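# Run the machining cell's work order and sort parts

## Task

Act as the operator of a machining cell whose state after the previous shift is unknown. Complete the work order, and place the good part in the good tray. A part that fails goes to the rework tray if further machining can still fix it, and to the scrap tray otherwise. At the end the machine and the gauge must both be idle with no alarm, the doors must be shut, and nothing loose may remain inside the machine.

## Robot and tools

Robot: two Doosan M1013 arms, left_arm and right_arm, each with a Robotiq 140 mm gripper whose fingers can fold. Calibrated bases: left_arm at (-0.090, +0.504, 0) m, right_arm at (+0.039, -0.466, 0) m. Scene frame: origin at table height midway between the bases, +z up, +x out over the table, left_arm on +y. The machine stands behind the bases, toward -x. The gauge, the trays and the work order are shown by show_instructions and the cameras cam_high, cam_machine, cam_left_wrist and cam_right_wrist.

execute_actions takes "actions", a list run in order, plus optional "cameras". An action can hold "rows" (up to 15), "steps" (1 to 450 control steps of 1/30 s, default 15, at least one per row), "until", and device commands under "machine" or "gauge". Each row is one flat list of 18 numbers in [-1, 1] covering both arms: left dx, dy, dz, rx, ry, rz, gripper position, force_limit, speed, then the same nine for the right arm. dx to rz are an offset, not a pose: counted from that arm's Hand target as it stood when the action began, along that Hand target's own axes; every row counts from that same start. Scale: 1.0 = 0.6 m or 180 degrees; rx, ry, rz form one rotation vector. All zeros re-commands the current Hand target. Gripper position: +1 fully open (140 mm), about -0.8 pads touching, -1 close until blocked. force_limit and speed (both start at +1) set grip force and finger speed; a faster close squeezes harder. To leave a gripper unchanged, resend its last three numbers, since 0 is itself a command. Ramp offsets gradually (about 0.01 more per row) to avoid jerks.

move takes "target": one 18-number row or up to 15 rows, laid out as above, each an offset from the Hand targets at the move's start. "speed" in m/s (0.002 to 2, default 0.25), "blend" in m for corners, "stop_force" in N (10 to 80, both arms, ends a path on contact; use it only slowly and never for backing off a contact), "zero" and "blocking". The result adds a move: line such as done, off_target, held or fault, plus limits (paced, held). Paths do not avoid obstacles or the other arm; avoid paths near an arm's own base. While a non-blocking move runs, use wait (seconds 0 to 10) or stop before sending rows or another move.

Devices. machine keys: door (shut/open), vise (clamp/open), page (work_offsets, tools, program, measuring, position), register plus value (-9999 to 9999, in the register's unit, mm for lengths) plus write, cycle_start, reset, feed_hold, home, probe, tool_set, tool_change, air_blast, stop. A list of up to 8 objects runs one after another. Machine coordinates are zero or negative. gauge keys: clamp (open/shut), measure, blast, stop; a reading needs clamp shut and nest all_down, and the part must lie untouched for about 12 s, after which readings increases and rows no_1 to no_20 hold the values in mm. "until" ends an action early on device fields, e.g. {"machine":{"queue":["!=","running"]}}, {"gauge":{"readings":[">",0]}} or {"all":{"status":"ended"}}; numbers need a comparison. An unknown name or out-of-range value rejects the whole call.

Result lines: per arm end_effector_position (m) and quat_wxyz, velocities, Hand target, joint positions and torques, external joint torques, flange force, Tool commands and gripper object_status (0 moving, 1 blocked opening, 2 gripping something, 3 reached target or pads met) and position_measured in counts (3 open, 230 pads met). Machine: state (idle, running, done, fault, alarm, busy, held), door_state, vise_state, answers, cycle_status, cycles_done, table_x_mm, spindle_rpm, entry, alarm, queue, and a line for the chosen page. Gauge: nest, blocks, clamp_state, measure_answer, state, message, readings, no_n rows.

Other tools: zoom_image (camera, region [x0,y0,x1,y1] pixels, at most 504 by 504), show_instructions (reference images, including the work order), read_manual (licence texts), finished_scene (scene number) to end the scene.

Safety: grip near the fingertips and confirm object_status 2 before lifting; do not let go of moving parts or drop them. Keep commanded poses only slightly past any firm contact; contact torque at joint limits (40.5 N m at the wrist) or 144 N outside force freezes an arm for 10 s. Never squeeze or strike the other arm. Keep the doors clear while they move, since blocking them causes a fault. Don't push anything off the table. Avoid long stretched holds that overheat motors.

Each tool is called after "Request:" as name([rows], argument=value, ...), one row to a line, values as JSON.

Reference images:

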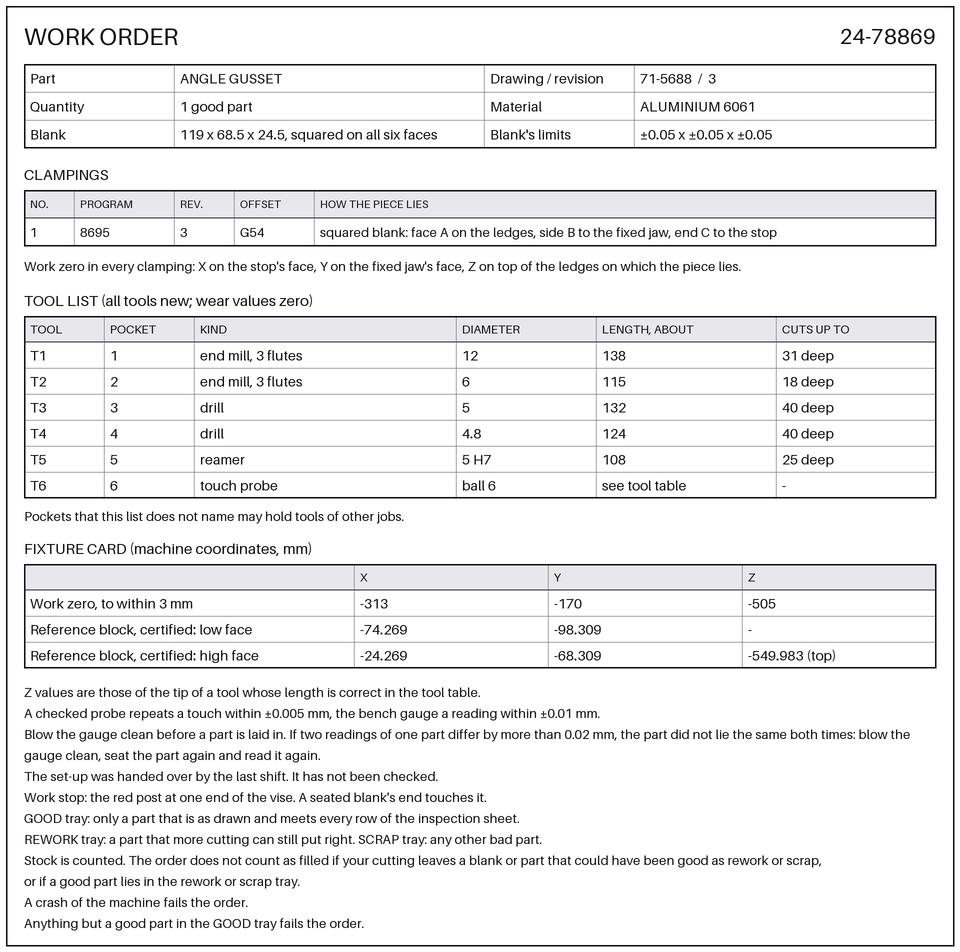

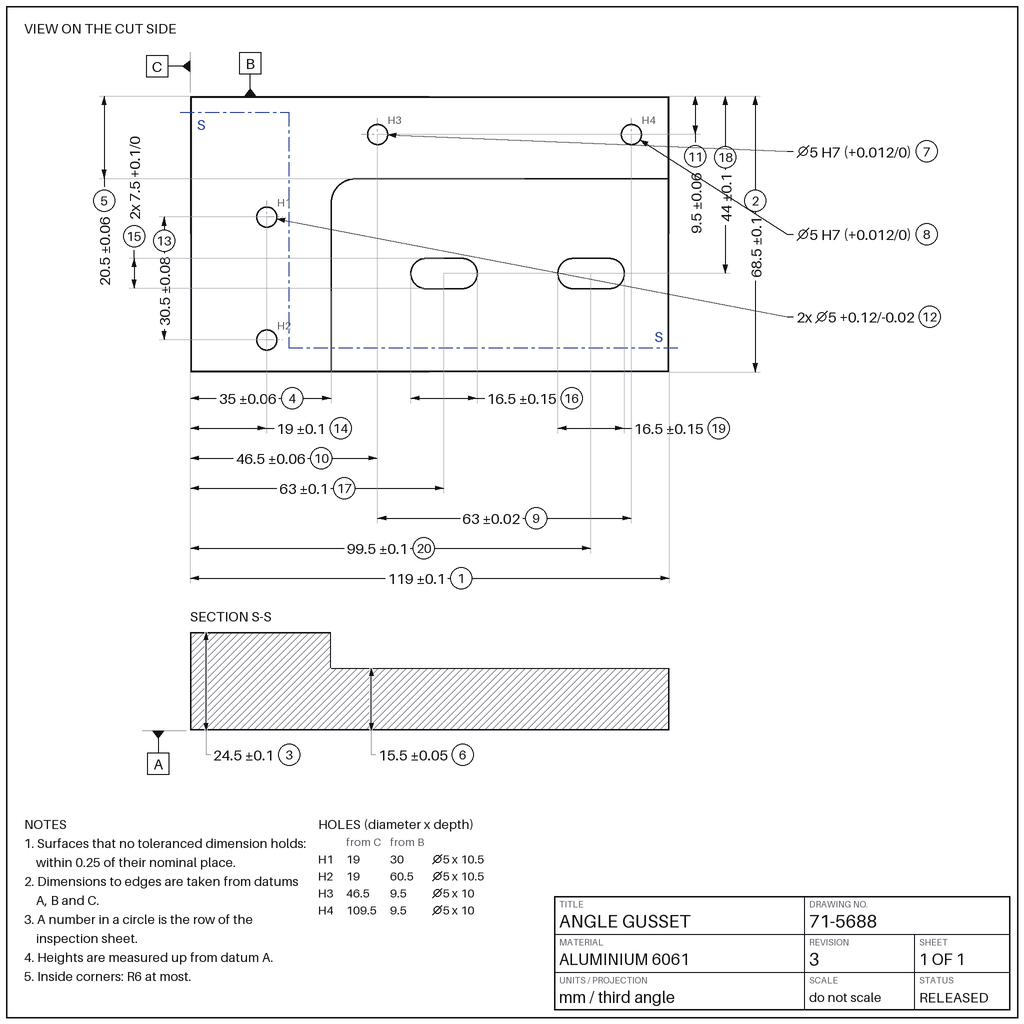

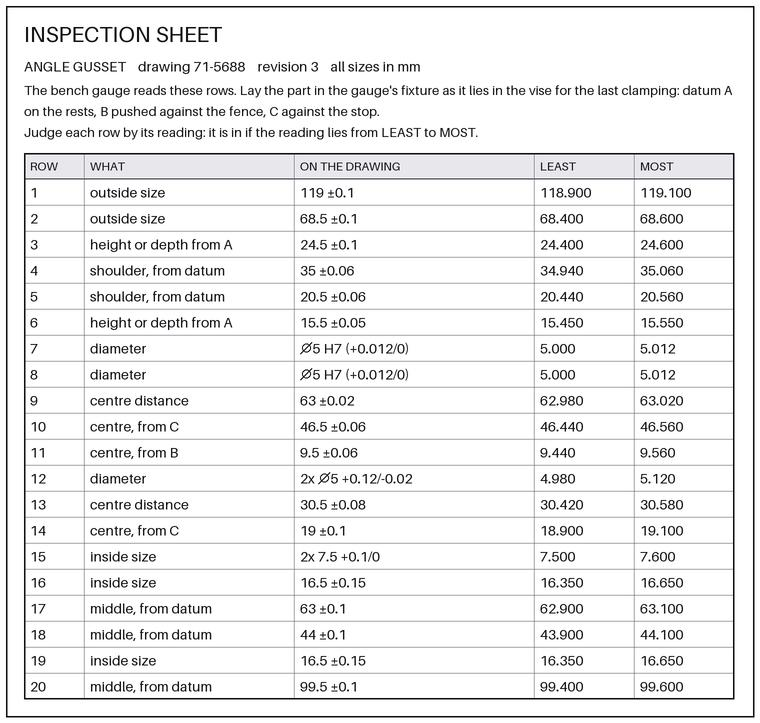

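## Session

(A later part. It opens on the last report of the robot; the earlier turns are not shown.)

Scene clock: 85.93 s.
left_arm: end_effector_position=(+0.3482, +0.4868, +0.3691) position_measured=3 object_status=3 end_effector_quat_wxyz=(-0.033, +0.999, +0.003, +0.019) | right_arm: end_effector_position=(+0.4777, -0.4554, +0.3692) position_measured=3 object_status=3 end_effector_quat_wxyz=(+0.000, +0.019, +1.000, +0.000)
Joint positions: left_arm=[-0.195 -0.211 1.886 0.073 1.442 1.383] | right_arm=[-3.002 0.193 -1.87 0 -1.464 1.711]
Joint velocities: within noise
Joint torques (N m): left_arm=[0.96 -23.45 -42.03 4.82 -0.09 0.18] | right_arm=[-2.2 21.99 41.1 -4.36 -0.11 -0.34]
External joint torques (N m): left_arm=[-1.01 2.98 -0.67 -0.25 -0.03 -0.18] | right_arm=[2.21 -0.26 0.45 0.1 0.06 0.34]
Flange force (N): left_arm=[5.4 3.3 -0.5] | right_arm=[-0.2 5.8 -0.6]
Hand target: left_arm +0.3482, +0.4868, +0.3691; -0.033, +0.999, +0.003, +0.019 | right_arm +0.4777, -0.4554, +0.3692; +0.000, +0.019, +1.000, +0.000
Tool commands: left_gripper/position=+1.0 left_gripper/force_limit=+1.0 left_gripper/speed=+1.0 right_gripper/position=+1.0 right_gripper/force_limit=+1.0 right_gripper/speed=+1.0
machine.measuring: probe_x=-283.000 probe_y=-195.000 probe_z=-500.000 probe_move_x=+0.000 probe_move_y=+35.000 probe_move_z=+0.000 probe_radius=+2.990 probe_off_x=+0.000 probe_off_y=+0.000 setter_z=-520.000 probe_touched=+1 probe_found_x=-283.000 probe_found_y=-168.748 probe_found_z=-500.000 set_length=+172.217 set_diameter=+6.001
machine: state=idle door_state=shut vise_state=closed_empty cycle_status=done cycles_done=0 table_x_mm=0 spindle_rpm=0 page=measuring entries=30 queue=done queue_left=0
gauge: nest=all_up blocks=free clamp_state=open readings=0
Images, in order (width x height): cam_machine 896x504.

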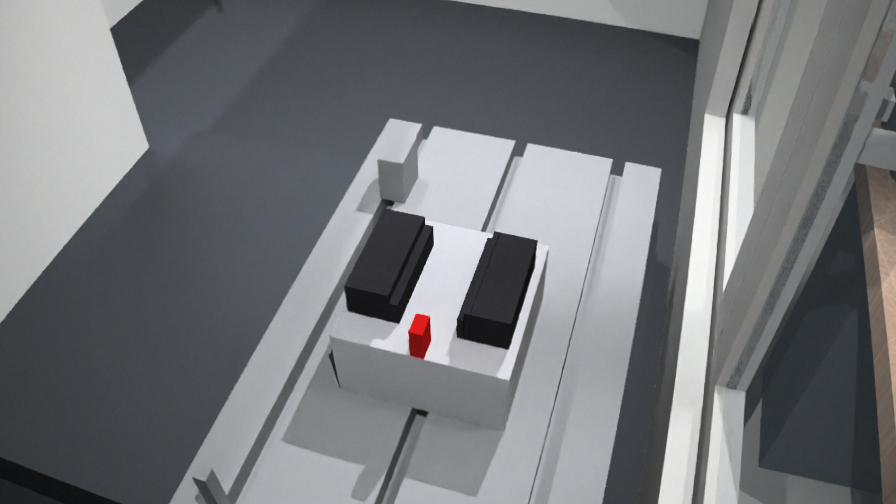

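Request:
execute_actions([
  {"machine":[{"register":"probe_x","value":-225,"write":true,"probe":true}],"steps":450,"until":{"machine":{"queue":["!=","running"]}}},
], cameras=[])

Request:
execute_actions([
  {"machine":[{"register":"probe_move_y","value":0,"write":true},{"register":"probe_y","value":-173.2,"write":true},{"register":"probe_z","value":-492,"write":true},{"register":"probe_move_z","value":-20,"write":true,"probe":true}],"steps":450,"until":{"machine":{"queue":["!=","running"]}}},
], cameras=[])

Request:
execute_actions([
  {"machine":[{"register":"probe_x","value":-285,"write":true,"probe":true}],"steps":450,"until":{"machine":{"queue":["!=","running"]}}},
], cameras=[])

Request:
execute_actions([
  {"machine":[{"register":"probe_x","value":-298,"write":true},{"register":"probe_y","value":-198,"write":true},{"register":"probe_z","value":-497,"write":true},{"register":"probe_move_z","value":0,"write":true},{"register":"probe_move_x","value":-22,"write":true,"probe":true}],"steps":450,"until":{"machine":{"queue":["!=","running"]}}},
], cameras=["cam_machine"])

Scene clock: 96.17 s.
left_arm: end_effector_position=(+0.3482, +0.4868, +0.3691) position_measured=3 object_status=3 end_effector_quat_wxyz=(-0.033, +0.999, +0.003, +0.019) | right_arm: end_effector_position=(+0.4777, -0.4554, +0.3692) position_measured=3 object_status=3 end_effector_quat_wxyz=(+0.000, +0.019, +1.000, +0.000)
Joint positions: left_arm=[-0.195 -0.211 1.886 0.073 1.442 1.383] | right_arm=[-3.002 0.193 -1.87 0 -1.464 1.711]
Joint velocities: within noise
Joint torques (N m): left_arm=[0.64 -23.97 -41.89 4.82 -0.07 0.15] | right_arm=[-2.36 21.99 40.92 -4.35 -0.13 -0.33]
External joint torques (N m): left_arm=[-0.75 3.45 -0.87 -0.26 -0.06 -0.16] | right_arm=[2.41 -0.4 0.54 0.11 0.08 0.33]
Flange force (N): left_arm=[6.6 2.7 -0.7] | right_arm=[-0.5 6.3 -0.7]
Hand target: left_arm +0.3482, +0.4868, +0.3691; -0.033, +0.999, +0.003, +0.019 | right_arm +0.4777, -0.4554, +0.3692; +0.000, +0.019, +1.000, +0.000
Tool commands: left_gripper/position=+1.0 left_gripper/force_limit=+1.0 left_gripper/speed=+1.0 right_gripper/position=+1.0 right_gripper/force_limit=+1.0 right_gripper/speed=+1.0
machine.measuring: probe_x=-225.000 probe_y=-195.000 probe_z=-500.000 probe_move_x=+0.000 probe_move_y=+35.000 probe_move_z=+0.000 probe_radius=+2.990 probe_off_x=+0.000 probe_off_y=+0.000 setter_z=-520.000 probe_touched=+1 probe_found_x=-225.000 probe_found_y=-168.750 probe_found_z=-500.000 set_length=+172.217 set_diameter=+6.001
machine: state=idle door_state=shut vise_state=closed_empty cycle_status=done cycles_done=0 table_x_mm=0 spindle_rpm=0 page=measuring entries=32 queue=done queue_left=0
gauge: nest=all_up blocks=free clamp_state=open readings=0
No camera images: "cameras" was empty.

Scene clock: 104.30 s.
left_arm: end_effector_position=(+0.3482, +0.4868, +0.3691) position_measured=3 object_status=3 end_effector_quat_wxyz=(-0.033, +0.999, +0.003, +0.019) | right_arm: end_effector_position=(+0.4777, -0.4554, +0.3692) position_measured=3 object_status=3 end_effector_quat_wxyz=(+0.000, +0.019, +1.000, +0.000)
Joint positions: left_arm=[-0.195 -0.211 1.886 0.073 1.442 1.383] | right_arm=[-3.002 0.193 -1.87 0 -1.464 1.711]
Joint velocities: within noise
Joint torques (N m): left_arm=[0.92 -23.58 -41.95 4.8 -0.09 0.15] | right_arm=[-2.37 21.91 40.98 -4.36 -0.18 -0.33]
External joint torques (N m): left_arm=[-1.1 3.15 -0.84 -0.23 -0.04 -0.15] | right_arm=[2.45 -0.35 0.5 0.1 0.13 0.33]
Flange force (N): left_arm=[5.9 3.5 -0.8] | right_arm=[-0.4 6.4 -0.5]
Hand target: left_arm +0.3482, +0.4868, +0.3691; -0.033, +0.999, +0.003, +0.019 | right_arm +0.4777, -0.4554, +0.3692; +0.000, +0.019, +1.000, +0.000
Tool commands: left_gripper/position=+1.0 left_gripper/force_limit=+1.0 left_gripper/speed=+1.0 right_gripper/position=+1.0 right_gripper/force_limit=+1.0 right_gripper/speed=+1.0
machine.measuring: probe_x=-225.000 probe_y=-173.200 probe_z=-492.000 probe_move_x=+0.000 probe_move_y=+0.000 probe_move_z=-20.000 probe_radius=+2.990 probe_off_x=+0.000 probe_off_y=+0.000 setter_z=-520.000 probe_touched=+1 probe_found_x=-225.000 probe_found_y=-173.200 probe_found_z=-502.800 set_length=+172.217 set_diameter=+6.001
machine: state=idle door_state=shut vise_state=closed_empty cycle_status=done cycles_done=0 table_x_mm=0 spindle_rpm=0 page=measuring entries=37 queue=done queue_left=0
gauge: nest=all_up blocks=free clamp_state=open readings=0
No camera images: "cameras" was empty.

Scene clock: 111.97 s.
left_arm: end_effector_position=(+0.3482, +0.4868, +0.3691) position_measured=3 object_status=3 end_effector_quat_wxyz=(-0.033, +0.999, +0.003, +0.019) | right_arm: end_effector_position=(+0.4777, -0.4554, +0.3692) position_measured=3 object_status=3 end_effector_quat_wxyz=(+0.000, +0.019, +1.000, +0.000)
Joint positions: left_arm=[-0.195 -0.211 1.886 0.073 1.442 1.383] | right_arm=[-3.002 0.193 -1.87 0 -1.464 1.711]
Joint velocities: within noise
Joint torques (N m): left_arm=[0.9 -23.58 -42.12 4.79 -0.07 0.2] | right_arm=[-2.15 21.87 40.78 -4.36 -0.09 -0.31]
External joint torques (N m): left_arm=[-0.81 3.01 -0.65 -0.21 -0.06 -0.2] | right_arm=[2.23 -0.38 0.7 0.1 0.04 0.31]
Flange force (N): left_arm=[5.5 2.9 -0.4] | right_arm=[-0.8 5.9 -1.0]
Hand target: left_arm +0.3482, +0.4868, +0.3691; -0.033, +0.999, +0.003, +0.019 | right_arm +0.4777, -0.4554, +0.3692; +0.000, +0.019, +1.000, +0.000
Tool commands: left_gripper/position=+1.0 left_gripper/force_limit=+1.0 left_gripper/speed=+1.0 right_gripper/position=+1.0 right_gripper/force_limit=+1.0 right_gripper/speed=+1.0
machine.measuring: probe_x=-285.000 probe_y=-173.200 probe_z=-492.000 probe_move_x=+0.000 probe_move_y=+0.000 probe_move_z=-20.000 probe_radius=+2.990 probe_off_x=+0.000 probe_off_y=+0.000 setter_z=-520.000 probe_touched=+1 probe_found_x=-285.000 probe_found_y=-173.200 probe_found_z=-502.801 set_length=+172.217 set_diameter=+6.001
machine: state=idle door_state=shut vise_state=closed_empty cycle_status=done cycles_done=0 table_x_mm=0 spindle_rpm=0 page=measuring entries=39 queue=done queue_left=0
gauge: nest=all_up blocks=free clamp_state=open readings=0
No camera images: "cameras" was empty.

Scene clock: 120.90 s.
left_arm: end_effector_position=(+0.3482, +0.4868, +0.3691) position_measured=3 object_status=3 end_effector_quat_wxyz=(-0.033, +0.999, +0.003, +0.019) | right_arm: end_effector_position=(+0.4777, -0.4554, +0.3692) position_measured=3 object_status=3 end_effector_quat_wxyz=(+0.000, +0.019, +1.000, +0.000)
Joint positions: left_arm=[-0.195 -0.211 1.886 0.073 1.442 1.383] | right_arm=[-3.002 0.193 -1.87 0 -1.464 1.711]
Joint velocities: within noise
Joint torques (N m): left_arm=[0.76 -23.6 -42.05 4.83 -0.05 0.15] | right_arm=[-2.04 21.82 40.91 -4.37 -0.14 -0.32]
External joint torques (N m): left_arm=[-0.88 3.16 -0.67 -0.27 -0.08 -0.15] | right_arm=[2.04 0.04 0.72 0.1 0.09 0.32]
Flange force (N): left_arm=[5.8 2.9 -0.4] | right_arm=[-0.2 5.4 -1.0]
Hand target: left_arm +0.3482, +0.4868, +0.3691; -0.033, +0.999, +0.003, +0.019 | right_arm +0.4777, -0.4554, +0.3692; +0.000, +0.019, +1.000, +0.000
Tool commands: left_gripper/position=+1.0 left_gripper/force_limit=+1.0 left_gripper/speed=+1.0 right_gripper/position=+1.0 right_gripper/force_limit=+1.0 right_gripper/speed=+1.0
machine.measuring: probe_x=-298.000 probe_y=-198.000 probe_z=-497.000 probe_move_x=-22.000 probe_move_y=+0.000 probe_move_z=+0.000 probe_radius=+2.990 probe_off_x=+0.000 probe_off_y=+0.000 setter_z=-520.000 probe_touched=+1 probe_found_x=-313.607 probe_found_y=-198.000 probe_found_z=-497.000 set_length=+172.217 set_diameter=+6.001
machine: state=idle door_state=shut vise_state=closed_empty cycle_status=done cycles_done=0 table_x_mm=0 spindle_rpm=0 page=measuring entries=45 queue=done queue_left=0
gauge: nest=all_up blocks=free clamp_state=open readings=0
Images, in order (width x height): cam_machine 896x504.

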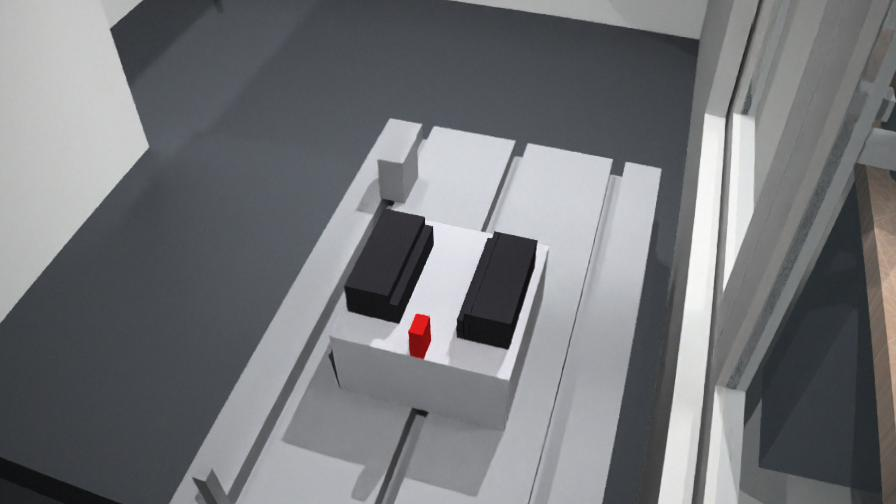

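Request:
execute_actions([
  {"machine":[{"register":"probe_y","value":-195,"write":true},{"register":"probe_z","value":-490,"write":true,"probe":true}],"steps":450,"until":{"machine":{"queue":["!=","running"]}}},
], cameras=[])

Request:
execute_actions([
  {"machine":[{"register":"probe_y","value":-201,"write":true},{"register":"probe_z","value":-495,"write":true,"probe":true}],"steps":450,"until":{"machine":{"queue":["!=","running"]}}},
], cameras=[])

Scene clock: 130.20 s.
left_arm: end_effector_position=(+0.3482, +0.4868, +0.3691) position_measured=3 object_status=3 end_effector_quat_wxyz=(-0.033, +0.999, +0.003, +0.019) | right_arm: end_effector_position=(+0.4777, -0.4554, +0.3692) position_measured=3 object_status=3 end_effector_quat_wxyz=(+0.000, +0.019, +1.000, +0.000)
Joint positions: left_arm=[-0.195 -0.211 1.886 0.073 1.442 1.383] | right_arm=[-3.002 0.193 -1.87 0 -1.464 1.711]
Joint velocities: within noise
Joint torques (N m): left_arm=[0.86 -23.69 -42.01 4.84 -0.07 0.16] | right_arm=[-2.43 21.64 40.92 -4.34 -0.13 -0.31]
External joint torques (N m): left_arm=[-1.06 3.2 -0.78 -0.27 -0.06 -0.16] | right_arm=[2.47 0 0.65 0.07 0.08 0.31]
Flange force (N): left_arm=[6.0 3.4 -0.6] | right_arm=[0.0 6.3 -0.9]
Hand target: left_arm +0.3482, +0.4868, +0.3691; -0.033, +0.999, +0.003, +0.019 | right_arm +0.4777, -0.4554, +0.3692; +0.000, +0.019, +1.000, +0.000
Tool commands: left_gripper/position=+1.0 left_gripper/force_limit=+1.0 left_gripper/speed=+1.0 right_gripper/position=+1.0 right_gripper/force_limit=+1.0 right_gripper/speed=+1.0
machine.measuring: probe_x=-298.000 probe_y=-195.000 probe_z=-490.000 probe_move_x=-22.000 probe_move_y=+0.000 probe_move_z=+0.000 probe_radius=+2.990 probe_off_x=+0.000 probe_off_y=+0.000 setter_z=-520.000 probe_touched=+0 probe_found_x=+0.000 probe_found_y=+0.000 probe_found_z=+0.000 set_length=+172.217 set_diameter=+6.001
machine: state=alarm door_state=shut vise_state=closed_empty cycle_status=moving cycles_done=0 table_x_mm=134 spindle_rpm=0 page=measuring entries=48 alarm=probe_no_touch queue=dropped queue_left=0
gauge: nest=all_up blocks=free clamp_state=open readings=0
No camera images: "cameras" was empty.

Scene clock: 130.67 s.
left_arm: end_effector_position=(+0.3482, +0.4868, +0.3691) position_measured=3 object_status=3 end_effector_quat_wxyz=(-0.033, +0.999, +0.003, +0.019) | right_arm: end_effector_position=(+0.4777, -0.4554, +0.3692) position_measured=3 object_status=3 end_effector_quat_wxyz=(+0.000, +0.019, +1.000, +0.000)
Joint positions: left_arm=[-0.195 -0.211 1.886 0.073 1.442 1.383] | right_arm=[-3.002 0.193 -1.87 0 -1.464 1.711]
Joint velocities: within noise
Joint torques (N m): left_arm=[0.96 -23.48 -42.01 4.81 -0.07 0.17] | right_arm=[-2.37 21.79 40.89 -4.35 -0.15 -0.28]
External joint torques (N m): left_arm=[-0.95 2.94 -0.7 -0.25 -0.06 -0.17] | right_arm=[2.42 -0.07 0.75 0.07 0.1 0.28]
Flange force (N): left_arm=[5.4 3.1 -0.5] | right_arm=[-0.3 6.2 -1.0]
Hand target: left_arm +0.3482, +0.4868, +0.3691; -0.033, +0.999, +0.003, +0.019 | right_arm +0.4777, -0.4554, +0.3692; +0.000, +0.019, +1.000, +0.000
Tool commands: left_gripper/position=+1.0 left_gripper/force_limit=+1.0 left_gripper/speed=+1.0 right_gripper/position=+1.0 right_gripper/force_limit=+1.0 right_gripper/speed=+1.0
machine.measuring: probe_x=-298.000 probe_y=-201.000 probe_z=-495.000 probe_move_x=-22.000 probe_move_y=+0.000 probe_move_z=+0.000 probe_radius=+2.990 probe_off_x=+0.000 probe_off_y=+0.000 setter_z=-520.000 probe_touched=+0 probe_found_x=+0.000 probe_found_y=+0.000 probe_found_z=+0.000 set_length=+172.217 set_diameter=+6.001
machine: state=alarm door_state=shut vise_state=closed_empty cycle_status=moving cycles_done=0 table_x_mm=134 spindle_rpm=0 page=measuring entry=refused_alarm entries=51 alarm=probe_no_touch queue=dropped queue_left=0
gauge: nest=all_up blocks=free clamp_state=open readings=0
No camera images: "cameras" was empty.

Request:
execute_actions([
  {"machine":[{"reset":true},{"register":"probe_y","value":-202,"write":true},{"register":"probe_z","value":-499,"write":true},{"probe":true}],"steps":450,"until":{"machine":{"queue":["!=","running"]}}},
], cameras=[])

Scene clock: 139.57 s.
left_arm: end_effector_position=(+0.3482, +0.4868, +0.3691) position_measured=3 object_status=3 end_effector_quat_wxyz=(-0.033, +0.999, +0.003, +0.019) | right_arm: end_effector_position=(+0.4777, -0.4554, +0.3692) position_measured=3 object_status=3 end_effector_quat_wxyz=(+0.000, +0.019, +1.000, +0.000)
Joint positions: left_arm=[-0.195 -0.211 1.886 0.073 1.442 1.383] | right_arm=[-3.002 0.193 -1.87 0 -1.464 1.711]
Joint velocities: within noise
Joint torques (N m): left_arm=[1.15 -23.71 -41.89 4.8 -0.09 0.16] | right_arm=[-2.37 21.84 41.05 -4.37 -0.1 -0.32]
External joint torques (N m): left_arm=[-1.26 3.31 -0.79 -0.25 -0.03 -0.16] | right_arm=[2.4 -0.18 0.44 0.11 0.05 0.32]
Flange force (N): left_arm=[6.0 3.9 -0.7] | right_arm=[0.0 6.2 -0.6]
Hand target: left_arm +0.3482, +0.4868, +0.3691; -0.033, +0.999, +0.003, +0.019 | right_arm +0.4777, -0.4554, +0.3692; +0.000, +0.019, +1.000, +0.000
Tool commands: left_gripper/position=+1.0 left_gripper/force_limit=+1.0 left_gripper/speed=+1.0 right_gripper/position=+1.0 right_gripper/force_limit=+1.0 right_gripper/speed=+1.0
machine.measuring: probe_x=-298.000 probe_y=-202.000 probe_z=-499.000 probe_move_x=-22.000 probe_move_y=+0.000 probe_move_z=+0.000 probe_radius=+2.990 probe_off_x=+0.000 probe_off_y=+0.000 setter_z=-520.000 probe_touched=+1 probe_found_x=-313.501 probe_found_y=-202.000 probe_found_z=-499.000 set_length=+172.217 set_diameter=+6.001
machine: state=idle door_state=shut vise_state=closed_empty cycle_status=done cycles_done=0 table_x_mm=0 spindle_rpm=0 page=measuring entries=55 queue=done queue_left=0
gauge: nest=all_up blocks=free clamp_state=open readings=0
No camera images: "cameras" was empty.

Request:
execute_actions([
  {"machine":[{"register":"probe_y","value":-199,"write":true},{"register":"probe_z","value":-501,"write":true,"probe":true}],"steps":450,"until":{"machine":{"queue":["!=","running"]}}},
], cameras=[])

Request:
execute_actions([
  {"machine":[{"register":"tool_call","value":1,"write":true},{"tool_change":true},{"tool_set":true}],"steps":450,"until":{"machine":{"queue":["!=","running"]}}},
  {"steps":450,"until":{"machine":{"queue":["!=","running"]}}},
], cameras=[])

Request:
execute_actions([
  {"machine":[{"register":"tool_call","value":2,"write":true},{"tool_change":true},{"tool_set":true}],"steps":450,"until":{"machine":{"queue":["!=","running"]}}},
  {"steps":450,"until":{"machine":{"queue":["!=","running"]}}},
], cameras=[])

Request:
execute_actions([
  {"machine":[{"register":"tool_call","value":3,"write":true},{"tool_change":true},{"tool_set":true}],"steps":450,"until":{"machine":{"queue":["!=","running"]}}},
  {"steps":450,"until":{"machine":{"queue":["!=","running"]}}},
], cameras=[])

Request:
execute_actions([
  {"machine":[{"register":"tool_call","value":4,"write":true},{"tool_change":true},{"tool_set":true}],"steps":450,"until":{"machine":{"queue":["!=","running"]}}},
  {"steps":450,"until":{"machine":{"queue":["!=","running"]}}},
], cameras=[])

Request:
execute_actions([
  {"machine":[{"register":"tool_call","value":5,"write":true},{"tool_change":true},{"tool_set":true}],"steps":450,"until":{"machine":{"queue":["!=","running"]}}},
  {"steps":450,"until":{"machine":{"queue":["!=","running"]}}},
], cameras=[])

Scene clock: 148.87 s.
left_arm: end_effector_position=(+0.3482, +0.4868, +0.3691) position_measured=3 object_status=3 end_effector_quat_wxyz=(-0.033, +0.999, +0.003, +0.019) | right_arm: end_effector_position=(+0.4777, -0.4554, +0.3692) position_measured=3 object_status=3 end_effector_quat_wxyz=(+0.000, +0.019, +1.000, +0.000)
Joint positions: left_arm=[-0.195 -0.211 1.886 0.073 1.442 1.383] | right_arm=[-3.002 0.193 -1.87 0 -1.464 1.711]
Joint velocities: within noise
Joint torques (N m): left_arm=[0.69 -23.66 -42.13 4.8 -0.06 0.15] | right_arm=[-2.08 21.53 40.81 -4.35 -0.12 -0.35]
External joint torques (N m): left_arm=[-0.73 3.2 -0.53 -0.24 -0.07 -0.15] | right_arm=[2.09 0.27 0.74 0.08 0.07 0.35]
Flange force (N): left_arm=[5.7 2.6 -0.1] | right_arm=[0.2 5.6 -1.2]
Hand target: left_arm +0.3482, +0.4868, +0.3691; -0.033, +0.999, +0.003, +0.019 | right_arm +0.4777, -0.4554, +0.3692; +0.000, +0.019, +1.000, +0.000
Tool commands: left_gripper/position=+1.0 left_gripper/force_limit=+1.0 left_gripper/speed=+1.0 right_gripper/position=+1.0 right_gripper/force_limit=+1.0 right_gripper/speed=+1.0
machine.measuring: probe_x=-298.000 probe_y=-199.000 probe_z=-501.000 probe_move_x=-22.000 probe_move_y=+0.000 probe_move_z=+0.000 probe_radius=+2.990 probe_off_x=+0.000 probe_off_y=+0.000 setter_z=-520.000 probe_touched=+1 probe_found_x=-313.501 probe_found_y=-199.000 probe_found_z=-501.000 set_length=+172.217 set_diameter=+6.001
machine: state=idle door_state=shut vise_state=closed_empty cycle_status=done cycles_done=0 table_x_mm=0 spindle_rpm=0 page=measuring entries=58 queue=done queue_left=0
gauge: nest=all_up blocks=free clamp_state=open readings=0
No camera images: "cameras" was empty.

Scene clock: 173.30 s.
left_arm: end_effector_position=(+0.3482, +0.4868, +0.3691) position_measured=3 object_status=3 end_effector_quat_wxyz=(-0.033, +0.999, +0.003, +0.019) | right_arm: end_effector_position=(+0.4777, -0.4554, +0.3692) position_measured=3 object_status=3 end_effector_quat_wxyz=(+0.000, +0.019, +1.000, +0.000)
Joint positions: left_arm=[-0.195 -0.211 1.886 0.073 1.442 1.383] | right_arm=[-3.002 0.193 -1.87 0 -1.464 1.711]
Joint velocities: within noise
Joint torques (N m): left_arm=[0.67 -23.71 -42.05 4.82 -0.07 0.15] | right_arm=[-2.25 21.92 40.94 -4.37 -0.13 -0.33]
External joint torques (N m): left_arm=[-0.54 3.04 -0.77 -0.23 -0.05 -0.15] | right_arm=[2.29 -0.3 0.6 0.1 0.08 0.33]
External joint torques at the end of the 1st action: left_arm=[-0.67 2.93 -0.77 -0.22 -0.07 -0.13] | right_arm=[2.53 -0.18 0.57 0.09 0.09 0.29]
Flange force (N): left_arm=[5.9 2.1 -0.6] | right_arm=[-0.5 6.0 -0.8]
Flange force at the end of the 1st action (N): left_arm=[5.6 2.4 -0.6] | right_arm=[-0.2 6.5 -0.7]
Hand target: left_arm +0.3482, +0.4868, +0.3691; -0.033, +0.999, +0.003, +0.019 | right_arm +0.4777, -0.4554, +0.3692; +0.000, +0.019, +1.000, +0.000
Tool commands: left_gripper/position=+1.0 left_gripper/force_limit=+1.0 left_gripper/speed=+1.0 right_gripper/position=+1.0 right_gripper/force_limit=+1.0 right_gripper/speed=+1.0
machine.measuring: probe_x=-298.000 probe_y=-199.000 probe_z=-501.000 probe_move_x=-22.000 probe_move_y=+0.000 probe_move_z=+0.000 probe_radius=+2.990 probe_off_x=+0.000 probe_off_y=+0.000 setter_z=-520.000 probe_touched=+1 probe_found_x=-313.501 probe_found_y=-199.000 probe_found_z=-501.000 set_length=+138.366 set_diameter=+11.997
machine: state=idle door_state=shut vise_state=closed_empty cycle_status=done cycles_done=0 table_x_mm=0 spindle_rpm=0 page=measuring entries=61 queue=done queue_left=0
gauge: nest=all_up blocks=free clamp_state=open readings=0
No camera images: "cameras" was empty.

Scene clock: 198.83 s.
left_arm: end_effector_position=(+0.3482, +0.4868, +0.3691) position_measured=3 object_status=3 end_effector_quat_wxyz=(-0.033, +0.999, +0.003, +0.019) | right_arm: end_effector_position=(+0.4777, -0.4554, +0.3692) position_measured=3 object_status=3 end_effector_quat_wxyz=(+0.000, +0.019, +1.000, +0.000)
Joint positions: left_arm=[-0.195 -0.211 1.886 0.073 1.442 1.383] | right_arm=[-3.002 0.193 -1.87 0 -1.464 1.711]
Joint velocities: within noise
Joint torques (N m): left_arm=[1.13 -23.79 -41.96 4.8 -0.04 0.15] | right_arm=[-2.48 21.91 40.9 -4.36 -0.16 -0.31]
External joint torques (N m): left_arm=[-1.17 3.33 -0.67 -0.23 -0.08 -0.15] | right_arm=[2.49 -0.26 0.59 0.1 0.11 0.31]
External joint torques at the end of the 1st action: left_arm=[-0.78 2.98 -0.9 -0.22 -0.06 -0.22] | right_arm=[2.53 -0.02 0.52 0.1 0.06 0.3]
Flange force (N): left_arm=[6.0 3.6 -0.4] | right_arm=[-0.4 6.4 -0.7]
Flange force at the end of the 1st action (N): left_arm=[5.8 2.8 -0.8] | right_arm=[0.2 6.5 -0.8]
Hand target: left_arm +0.3482, +0.4868, +0.3691; -0.033, +0.999, +0.003, +0.019 | right_arm +0.4777, -0.4554, +0.3692; +0.000, +0.019, +1.000, +0.000
Tool commands: left_gripper/position=+1.0 left_gripper/force_limit=+1.0 left_gripper/speed=+1.0 right_gripper/position=+1.0 right_gripper/force_limit=+1.0 right_gripper/speed=+1.0
machine.measuring: probe_x=-298.000 probe_y=-199.000 probe_z=-501.000 probe_move_x=-22.000 probe_move_y=+0.000 probe_move_z=+0.000 probe_radius=+2.990 probe_off_x=+0.000 probe_off_y=+0.000 setter_z=-520.000 probe_touched=+1 probe_found_x=-313.501 probe_found_y=-199.000 probe_found_z=-501.000 set_length=+114.821 set_diameter=+5.987
machine: state=idle door_state=shut vise_state=closed_empty cycle_status=done cycles_done=0 table_x_mm=0 spindle_rpm=0 page=measuring entries=64 queue=done queue_left=0
gauge: nest=all_up blocks=free clamp_state=open readings=0
No camera images: "cameras" was empty.

Scene clock: 224.00 s.
left_arm: end_effector_position=(+0.3482, +0.4868, +0.3691) position_measured=3 object_status=3 end_effector_quat_wxyz=(-0.033, +0.999, +0.003, +0.019) | right_arm: end_effector_position=(+0.4777, -0.4554, +0.3692) position_measured=3 object_status=3 end_effector_quat_wxyz=(+0.000, +0.019, +1.000, +0.000)
Joint positions: left_arm=[-0.195 -0.211 1.886 0.073 1.442 1.383] | right_arm=[-3.002 0.193 -1.87 0 -1.464 1.711]
Joint velocities: within noise
Joint torques (N m): left_arm=[0.94 -23.54 -41.96 4.79 -0.08 0.23] | right_arm=[-2.3 21.9 40.94 -4.36 -0.12 -0.32]
External joint torques (N m): left_arm=[-0.99 2.89 -0.93 -0.22 -0.05 -0.23] | right_arm=[2.35 -0.42 0.58 0.1 0.07 0.32]
External joint torques at the end of the 1st action: left_arm=[-0.53 2.95 -0.94 -0.24 -0.01 -0.14] | right_arm=[2.4 -0.18 0.65 0.14 0.1 0.33]
Flange force (N): left_arm=[5.6 3.3 -0.9] | right_arm=[-0.6 6.1 -0.8]
Flange force at the end of the 1st action (N): left_arm=[5.9 2.1 -0.9] | right_arm=[-0.3 6.3 -0.9]
Hand target: left_arm +0.3482, +0.4868, +0.3691; -0.033, +0.999, +0.003, +0.019 | right_arm +0.4777, -0.4554, +0.3692; +0.000, +0.019, +1.000, +0.000
Tool commands: left_gripper/position=+1.0 left_gripper/force_limit=+1.0 left_gripper/speed=+1.0 right_gripper/position=+1.0 right_gripper/force_limit=+1.0 right_gripper/speed=+1.0
machine.measuring: probe_x=-298.000 probe_y=-199.000 probe_z=-501.000 probe_move_x=-22.000 probe_move_y=+0.000 probe_move_z=+0.000 probe_radius=+2.990 probe_off_x=+0.000 probe_off_y=+0.000 setter_z=-520.000 probe_touched=+1 probe_found_x=-313.501 probe_found_y=-199.000 probe_found_z=-501.000 set_length=+131.654 set_diameter=+5.001
machine: state=idle door_state=shut vise_state=closed_empty cycle_status=done cycles_done=0 table_x_mm=0 spindle_rpm=0 page=measuring entries=67 queue=done queue_left=0
gauge: nest=all_up blocks=free clamp_state=open readings=0
No camera images: "cameras" was empty.

Scene clock: 249.40 s.
left_arm: end_effector_position=(+0.3482, +0.4868, +0.3691) position_measured=3 object_status=3 end_effector_quat_wxyz=(-0.033, +0.999, +0.003, +0.019) | right_arm: end_effector_position=(+0.4777, -0.4554, +0.3692) position_measured=3 object_status=3 end_effector_quat_wxyz=(+0.000, +0.019, +1.000, +0.000)
Joint positions: left_arm=[-0.195 -0.211 1.886 0.073 1.442 1.383] | right_arm=[-3.002 0.193 -1.87 0 -1.464 1.711]
Joint velocities: within noise
Joint torques (N m): left_arm=[0.79 -23.83 -42 4.78 -0.1 0.17] | right_arm=[-2.2 21.91 40.85 -4.38 -0.15 -0.28]
External joint torques (N m): left_arm=[-1.03 3.33 -0.89 -0.2 -0.03 -0.17] | right_arm=[2.28 -0.24 0.66 0.14 0.09 0.28]
External joint torques at the end of the 1st action: left_arm=[-0.69 3.2 -0.79 -0.26 -0.07 -0.16] | right_arm=[2.34 -0.25 0.51 0.09 0.11 0.33]
Flange force (N): left_arm=[6.3 3.4 -0.8] | right_arm=[-0.5 5.9 -0.9]
Flange force at the end of the 1st action (N): left_arm=[6.1 2.5 -0.5] | right_arm=[-0.3 6.1 -0.6]
Hand target: left_arm +0.3482, +0.4868, +0.3691; -0.033, +0.999, +0.003, +0.019 | right_arm +0.4777, -0.4554, +0.3692; +0.000, +0.019, +1.000, +0.000
Tool commands: left_gripper/position=+1.0 left_gripper/force_limit=+1.0 left_gripper/speed=+1.0 right_gripper/position=+1.0 right_gripper/force_limit=+1.0 right_gripper/speed=+1.0
machine.measuring: probe_x=-298.000 probe_y=-199.000 probe_z=-501.000 probe_move_x=-22.000 probe_move_y=+0.000 probe_move_z=+0.000 probe_radius=+2.990 probe_off_x=+0.000 probe_off_y=+0.000 setter_z=-520.000 probe_touched=+1 probe_found_x=-313.501 probe_found_y=-199.000 probe_found_z=-501.000 set_length=+123.600 set_diameter=+4.798
machine: state=idle door_state=shut vise_state=closed_empty cycle_status=done cycles_done=0 table_x_mm=0 spindle_rpm=0 page=measuring entries=70 queue=done queue_left=0
gauge: nest=all_up blocks=free clamp_state=open readings=0
No camera images: "cameras" was empty.

Scene clock: 275.20 s.
left_arm: end_effector_position=(+0.3482, +0.4868, +0.3691) position_measured=3 object_status=3 end_effector_quat_wxyz=(-0.033, +0.999, +0.003, +0.019) | right_arm: end_effector_position=(+0.4777, -0.4554, +0.3692) position_measured=3 object_status=3 end_effector_quat_wxyz=(+0.000, +0.019, +1.000, +0.000)
Joint positions: left_arm=[-0.195 -0.211 1.886 0.073 1.442 1.383] | right_arm=[-3.002 0.193 -1.87 0 -1.464 1.711]
Joint velocities: within noise
Joint torques (N m): left_arm=[0.74 -23.84 -41.95 4.78 -0.09 0.19] | right_arm=[-2.2 21.47 40.88 -4.36 -0.11 -0.3]
External joint torques (N m): left_arm=[-0.95 3.3 -0.97 -0.2 -0.05 -0.19] | right_arm=[2.29 -0.1 0.61 0.1 0.07 0.3]
External joint torques at the end of the 1st action: left_arm=[-0.71 3.32 -0.57 -0.24 -0.05 -0.13] | right_arm=[2.3 -0.02 0.56 0.11 0.1 0.29]
Flange force (N): left_arm=[6.4 3.2 -0.9] | right_arm=[-0.2 5.9 -0.9]
Flange force at the end of the 1st action (N): left_arm=[6.0 2.5 -0.2] | right_arm=[0.0 5.9 -0.7]
Hand target: left_arm +0.3482, +0.4868, +0.3691; -0.033, +0.999, +0.003, +0.019 | right_arm +0.4777, -0.4554, +0.3692; +0.000, +0.019, +1.000, +0.000
Tool commands: left_gripper/position=+1.0 left_gripper/force_limit=+1.0 left_gripper/speed=+1.0 right_gripper/position=+1.0 right_gripper/force_limit=+1.0 right_gripper/speed=+1.0
machine.measuring: probe_x=-298.000 probe_y=-199.000 probe_z=-501.000 probe_move_x=-22.000 probe_move_y=+0.000 probe_move_z=+0.000 probe_radius=+2.990 probe_off_x=+0.000 probe_off_y=+0.000 setter_z=-520.000 probe_touched=+1 probe_found_x=-313.501 probe_found_y=-199.000 probe_found_z=-501.000 set_length=+107.946 set_diameter=+5.007
machine: state=idle door_state=shut vise_state=closed_empty cycle_status=done cycles_done=0 table_x_mm=0 spindle_rpm=0 page=measuring entries=73 queue=done queue_left=0
gauge: nest=all_up blocks=free clamp_state=open readings=0
No camera images: "cameras" was empty.

Request:
execute_actions([
  {"machine":[{"door":"open"},{"vise":"open"}],"gauge":{"blast":true},"steps":240,"until":{"all":{"status":"ended"}}},
])

Scene clock: 280.77 s.
left_arm: end_effector_position=(+0.3482, +0.4868, +0.3691) position_measured=3 object_status=3 end_effector_quat_wxyz=(-0.033, +0.999, +0.003, +0.019) | right_arm: end_effector_position=(+0.4777, -0.4554, +0.3692) position_measured=3 object_status=3 end_effector_quat_wxyz=(+0.000, +0.019, +1.000, +0.000)
Joint positions: left_arm=[-0.195 -0.211 1.886 0.073 1.442 1.383] | right_arm=[-3.002 0.193 -1.87 0 -1.464 1.711]
Joint velocities: within noise
Joint torques (N m): left_arm=[0.92 -23.32 -41.9 4.83 -0.09 0.19] | right_arm=[-2.25 21.88 40.76 -4.35 -0.18 -0.27]
External joint torques (N m): left_arm=[-0.89 2.74 -1 -0.24 -0.04 -0.19] | right_arm=[2.28 -0.22 0.76 0.08 0.13 0.27]
Flange force (N): left_arm=[5.5 3.0 -1.1] | right_arm=[-0.6 5.9 -1.0]
Hand target: left_arm +0.3482, +0.4868, +0.3691; -0.033, +0.999, +0.003, +0.019 | right_arm +0.4777, -0.4554, +0.3692; +0.000, +0.019, +1.000, +0.000
Tool commands: left_gripper/position=+1.0 left_gripper/force_limit=+1.0 left_gripper/speed=+1.0 right_gripper/position=+1.0 right_gripper/force_limit=+1.0 right_gripper/speed=+1.0
machine.measuring: probe_x=-298.000 probe_y=-199.000 probe_z=-501.000 probe_move_x=-22.000 probe_move_y=+0.000 probe_move_z=+0.000 probe_radius=+2.990 probe_off_x=+0.000 probe_off_y=+0.000 setter_z=-520.000 probe_touched=+1 probe_found_x=-313.501 probe_found_y=-199.000 probe_found_z=-501.000 set_length=+107.946 set_diameter=+5.007
machine: state=idle door_state=open vise_state=open cycle_status=done cycles_done=0 table_x_mm=0 spindle_rpm=0 page=measuring entries=73 queue=done queue_left=0
gauge: nest=all_up blocks=free clamp_state=open message=taken readings=0

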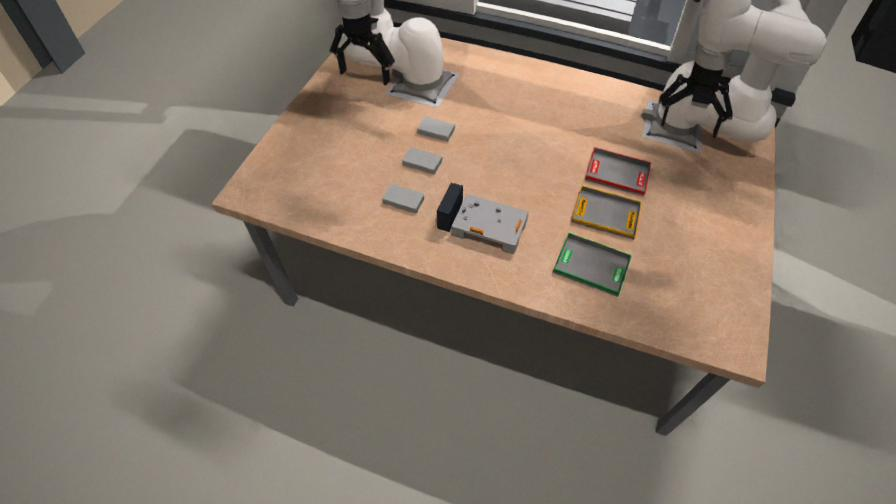

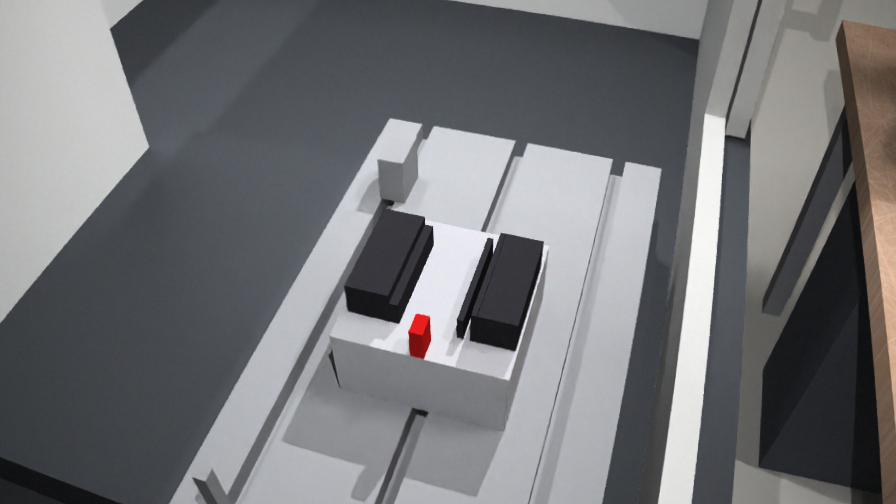

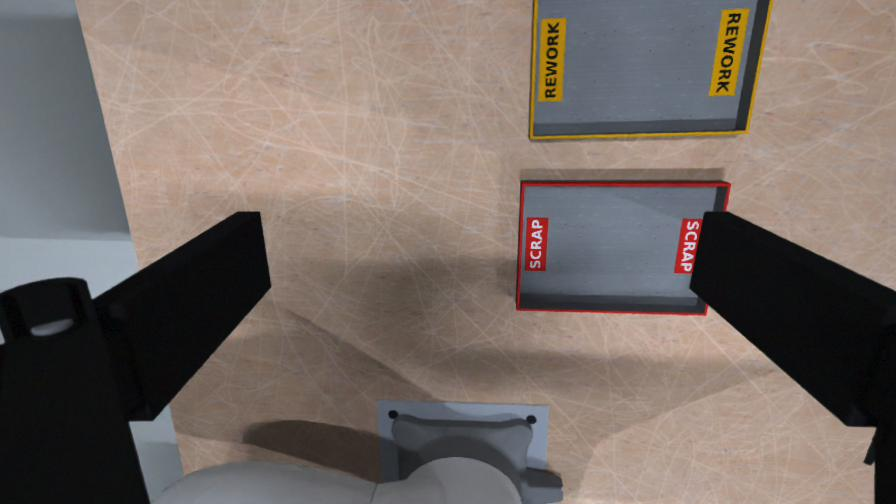

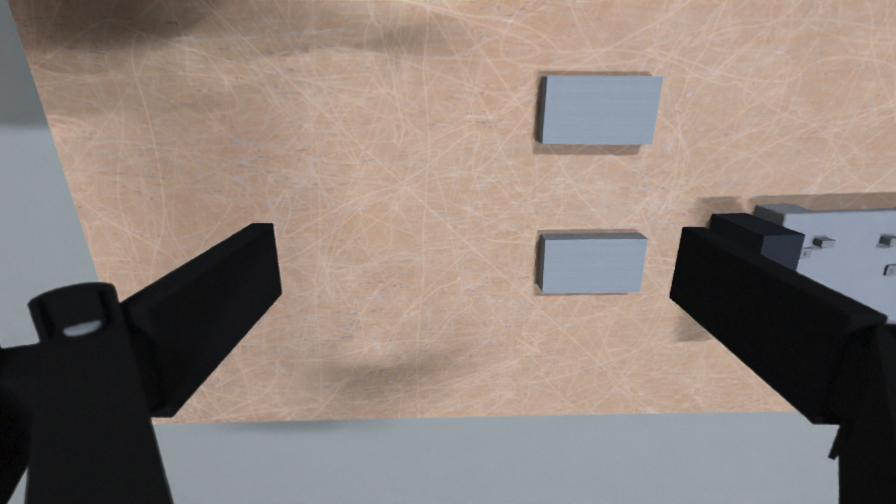

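Request:
move(target=[0,0,0,0,0,0,1,1,1, 0.0727,0.2458,0,0,0,-0.5,1,1,1])

Scene clock: 290.37 s.
left_arm: end_effector_position=(+0.3482, +0.4868, +0.3691) position_measured=3 object_status=3 end_effector_quat_wxyz=(-0.033, +0.999, +0.003, +0.019) | right_arm: end_effector_position=(+0.4396, -0.3065, +0.3692) position_measured=3 object_status=3 end_effector_quat_wxyz=(+0.000, +0.694, -0.720, +0.000)
Joint positions: left_arm=[-0.195 -0.211 1.886 0.073 1.442 1.383] | right_arm=[-2.645 0.206 -1.88 0 -1.467 0.497]
Joint velocities: within noise
Joint torques (N m): left_arm=[0.83 -23.7 -42.18 4.8 -0.07 0.13] | right_arm=[-2.42 20.82 40.78 -4.36 -0.09 -0.3]
External joint torques (N m): left_arm=[-1.12 3.29 -0.61 -0.24 -0.06 -0.13] | right_arm=[2.41 -0.39 0.81 0.03 0.07 0.3]
Flange force (N): left_arm=[5.9 3.5 -0.3] | right_arm=[-6.3 1.4 -1.2]
Hand target: left_arm +0.3482, +0.4868, +0.3691; -0.033, +0.999, +0.003, +0.019 | right_arm +0.4396, -0.3064, +0.3692; +0.000, +0.694, -0.720, +0.000
Off the commanded pose: left_arm 0.000 m, 0 deg | right_arm 0.000 m, 0 deg.
machine.measuring: probe_x=-298.000 probe_y=-199.000 probe_z=-501.000 probe_move_x=-22.000 probe_move_y=+0.000 probe_move_z=+0.000 probe_radius=+2.990 probe_off_x=+0.000 probe_off_y=+0.000 setter_z=-520.000 probe_touched=+1 probe_found_x=-313.501 probe_found_y=-199.000 probe_found_z=-501.000 set_length=+107.946 set_diameter=+5.007
machine: state=idle door_state=open vise_state=open cycle_status=done cycles_done=0 table_x_mm=0 spindle_rpm=0 page=measuring entries=73 queue=done queue_left=0
gauge: nest=all_up blocks=free clamp_state=open message=taken readings=0
move: done

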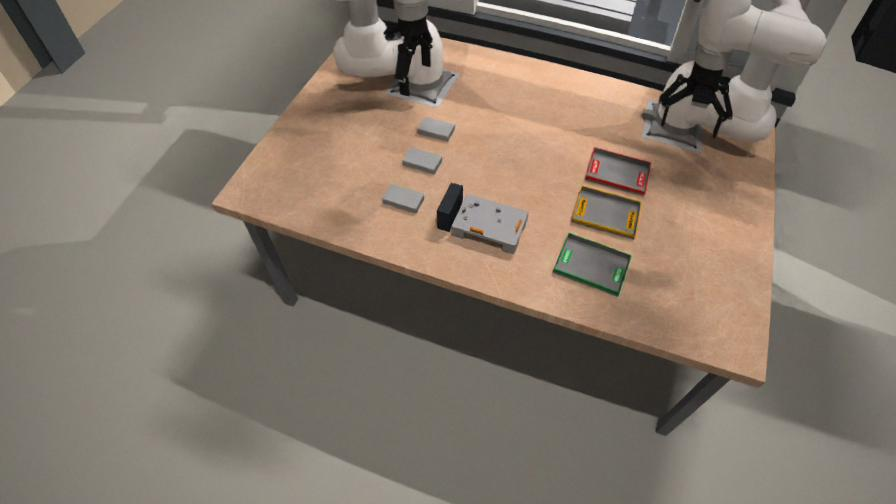

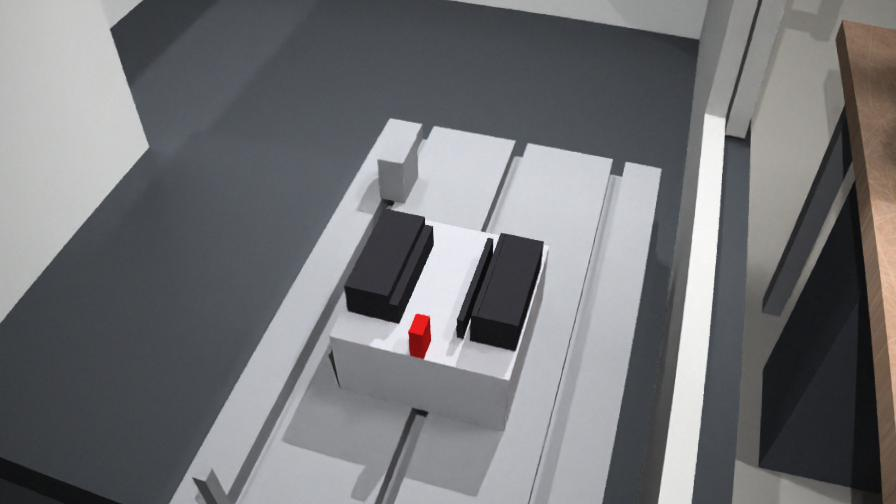

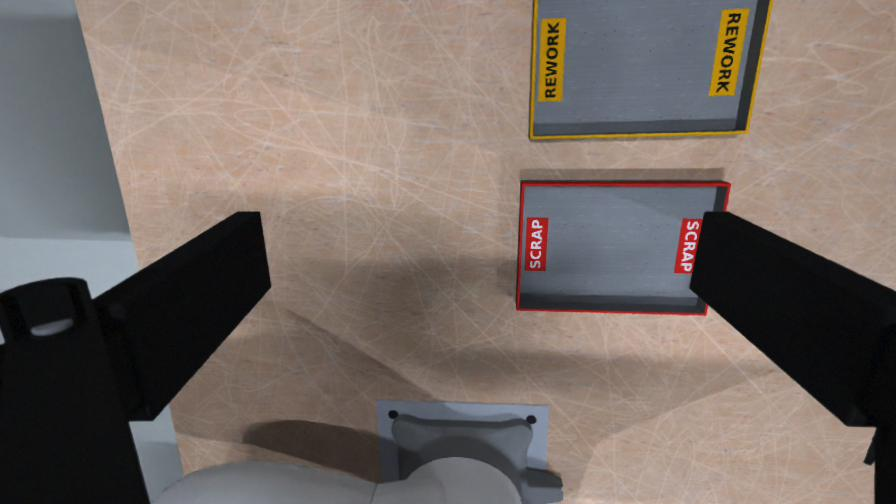

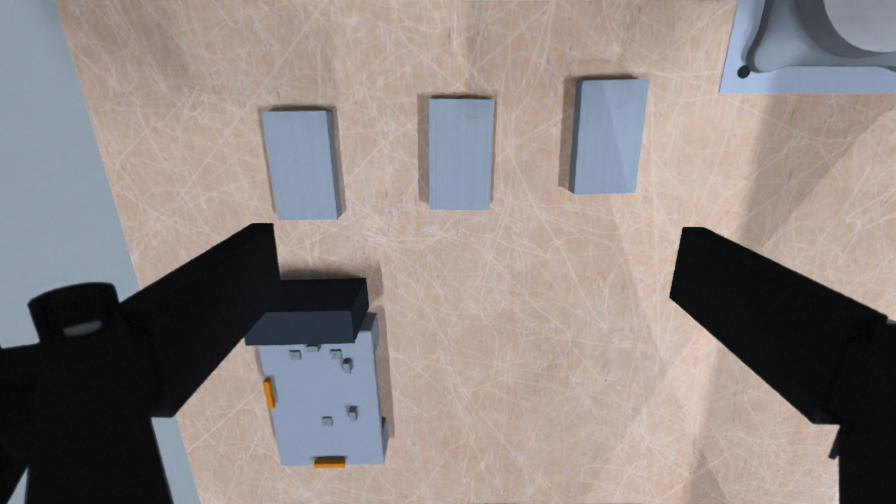

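Request:
zoom_image(camera="cam_right_wrist", region=[220, 260, 460, 490])

Request:
zoom_image(camera="cam_right_wrist", region=[230, 60, 680, 240])

Scaled by 2.100 from the camera's 896x504 image, which has a finer 1280x720 frame.

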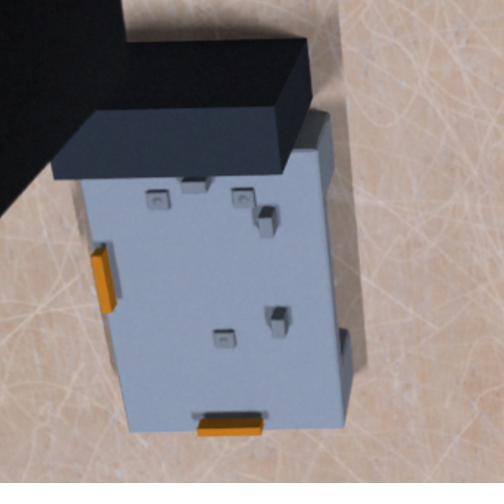

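Scaled by 1.120 from the camera's 896x504 image, which has a finer 1280x720 frame.

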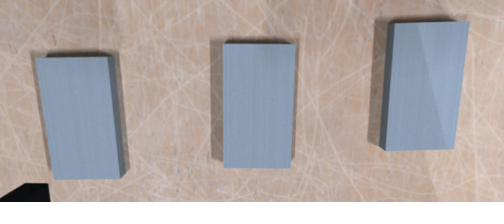

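Request:
zoom_image(camera="cam_high", region=[430, 175, 540, 260])

Request:
zoom_image(camera="cam_machine", region=[320, 190, 560, 430])

Scaled by 4.582 from the camera's 896x504 image, which has a finer 1280x720 frame.

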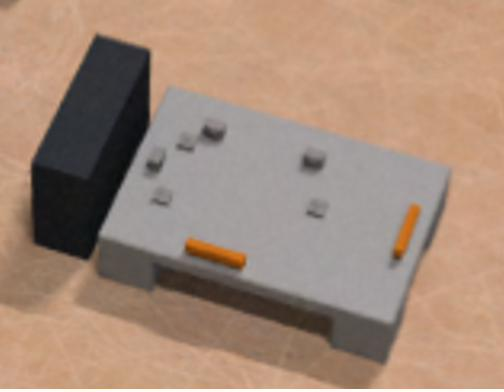

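Scaled by 2.100 from the camera's 896x504 image, which has a finer 1280x720 frame.

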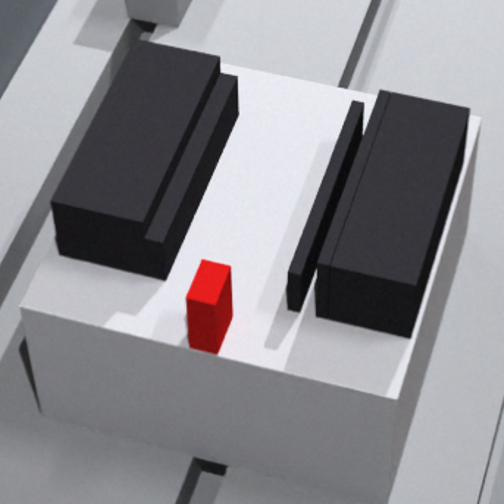

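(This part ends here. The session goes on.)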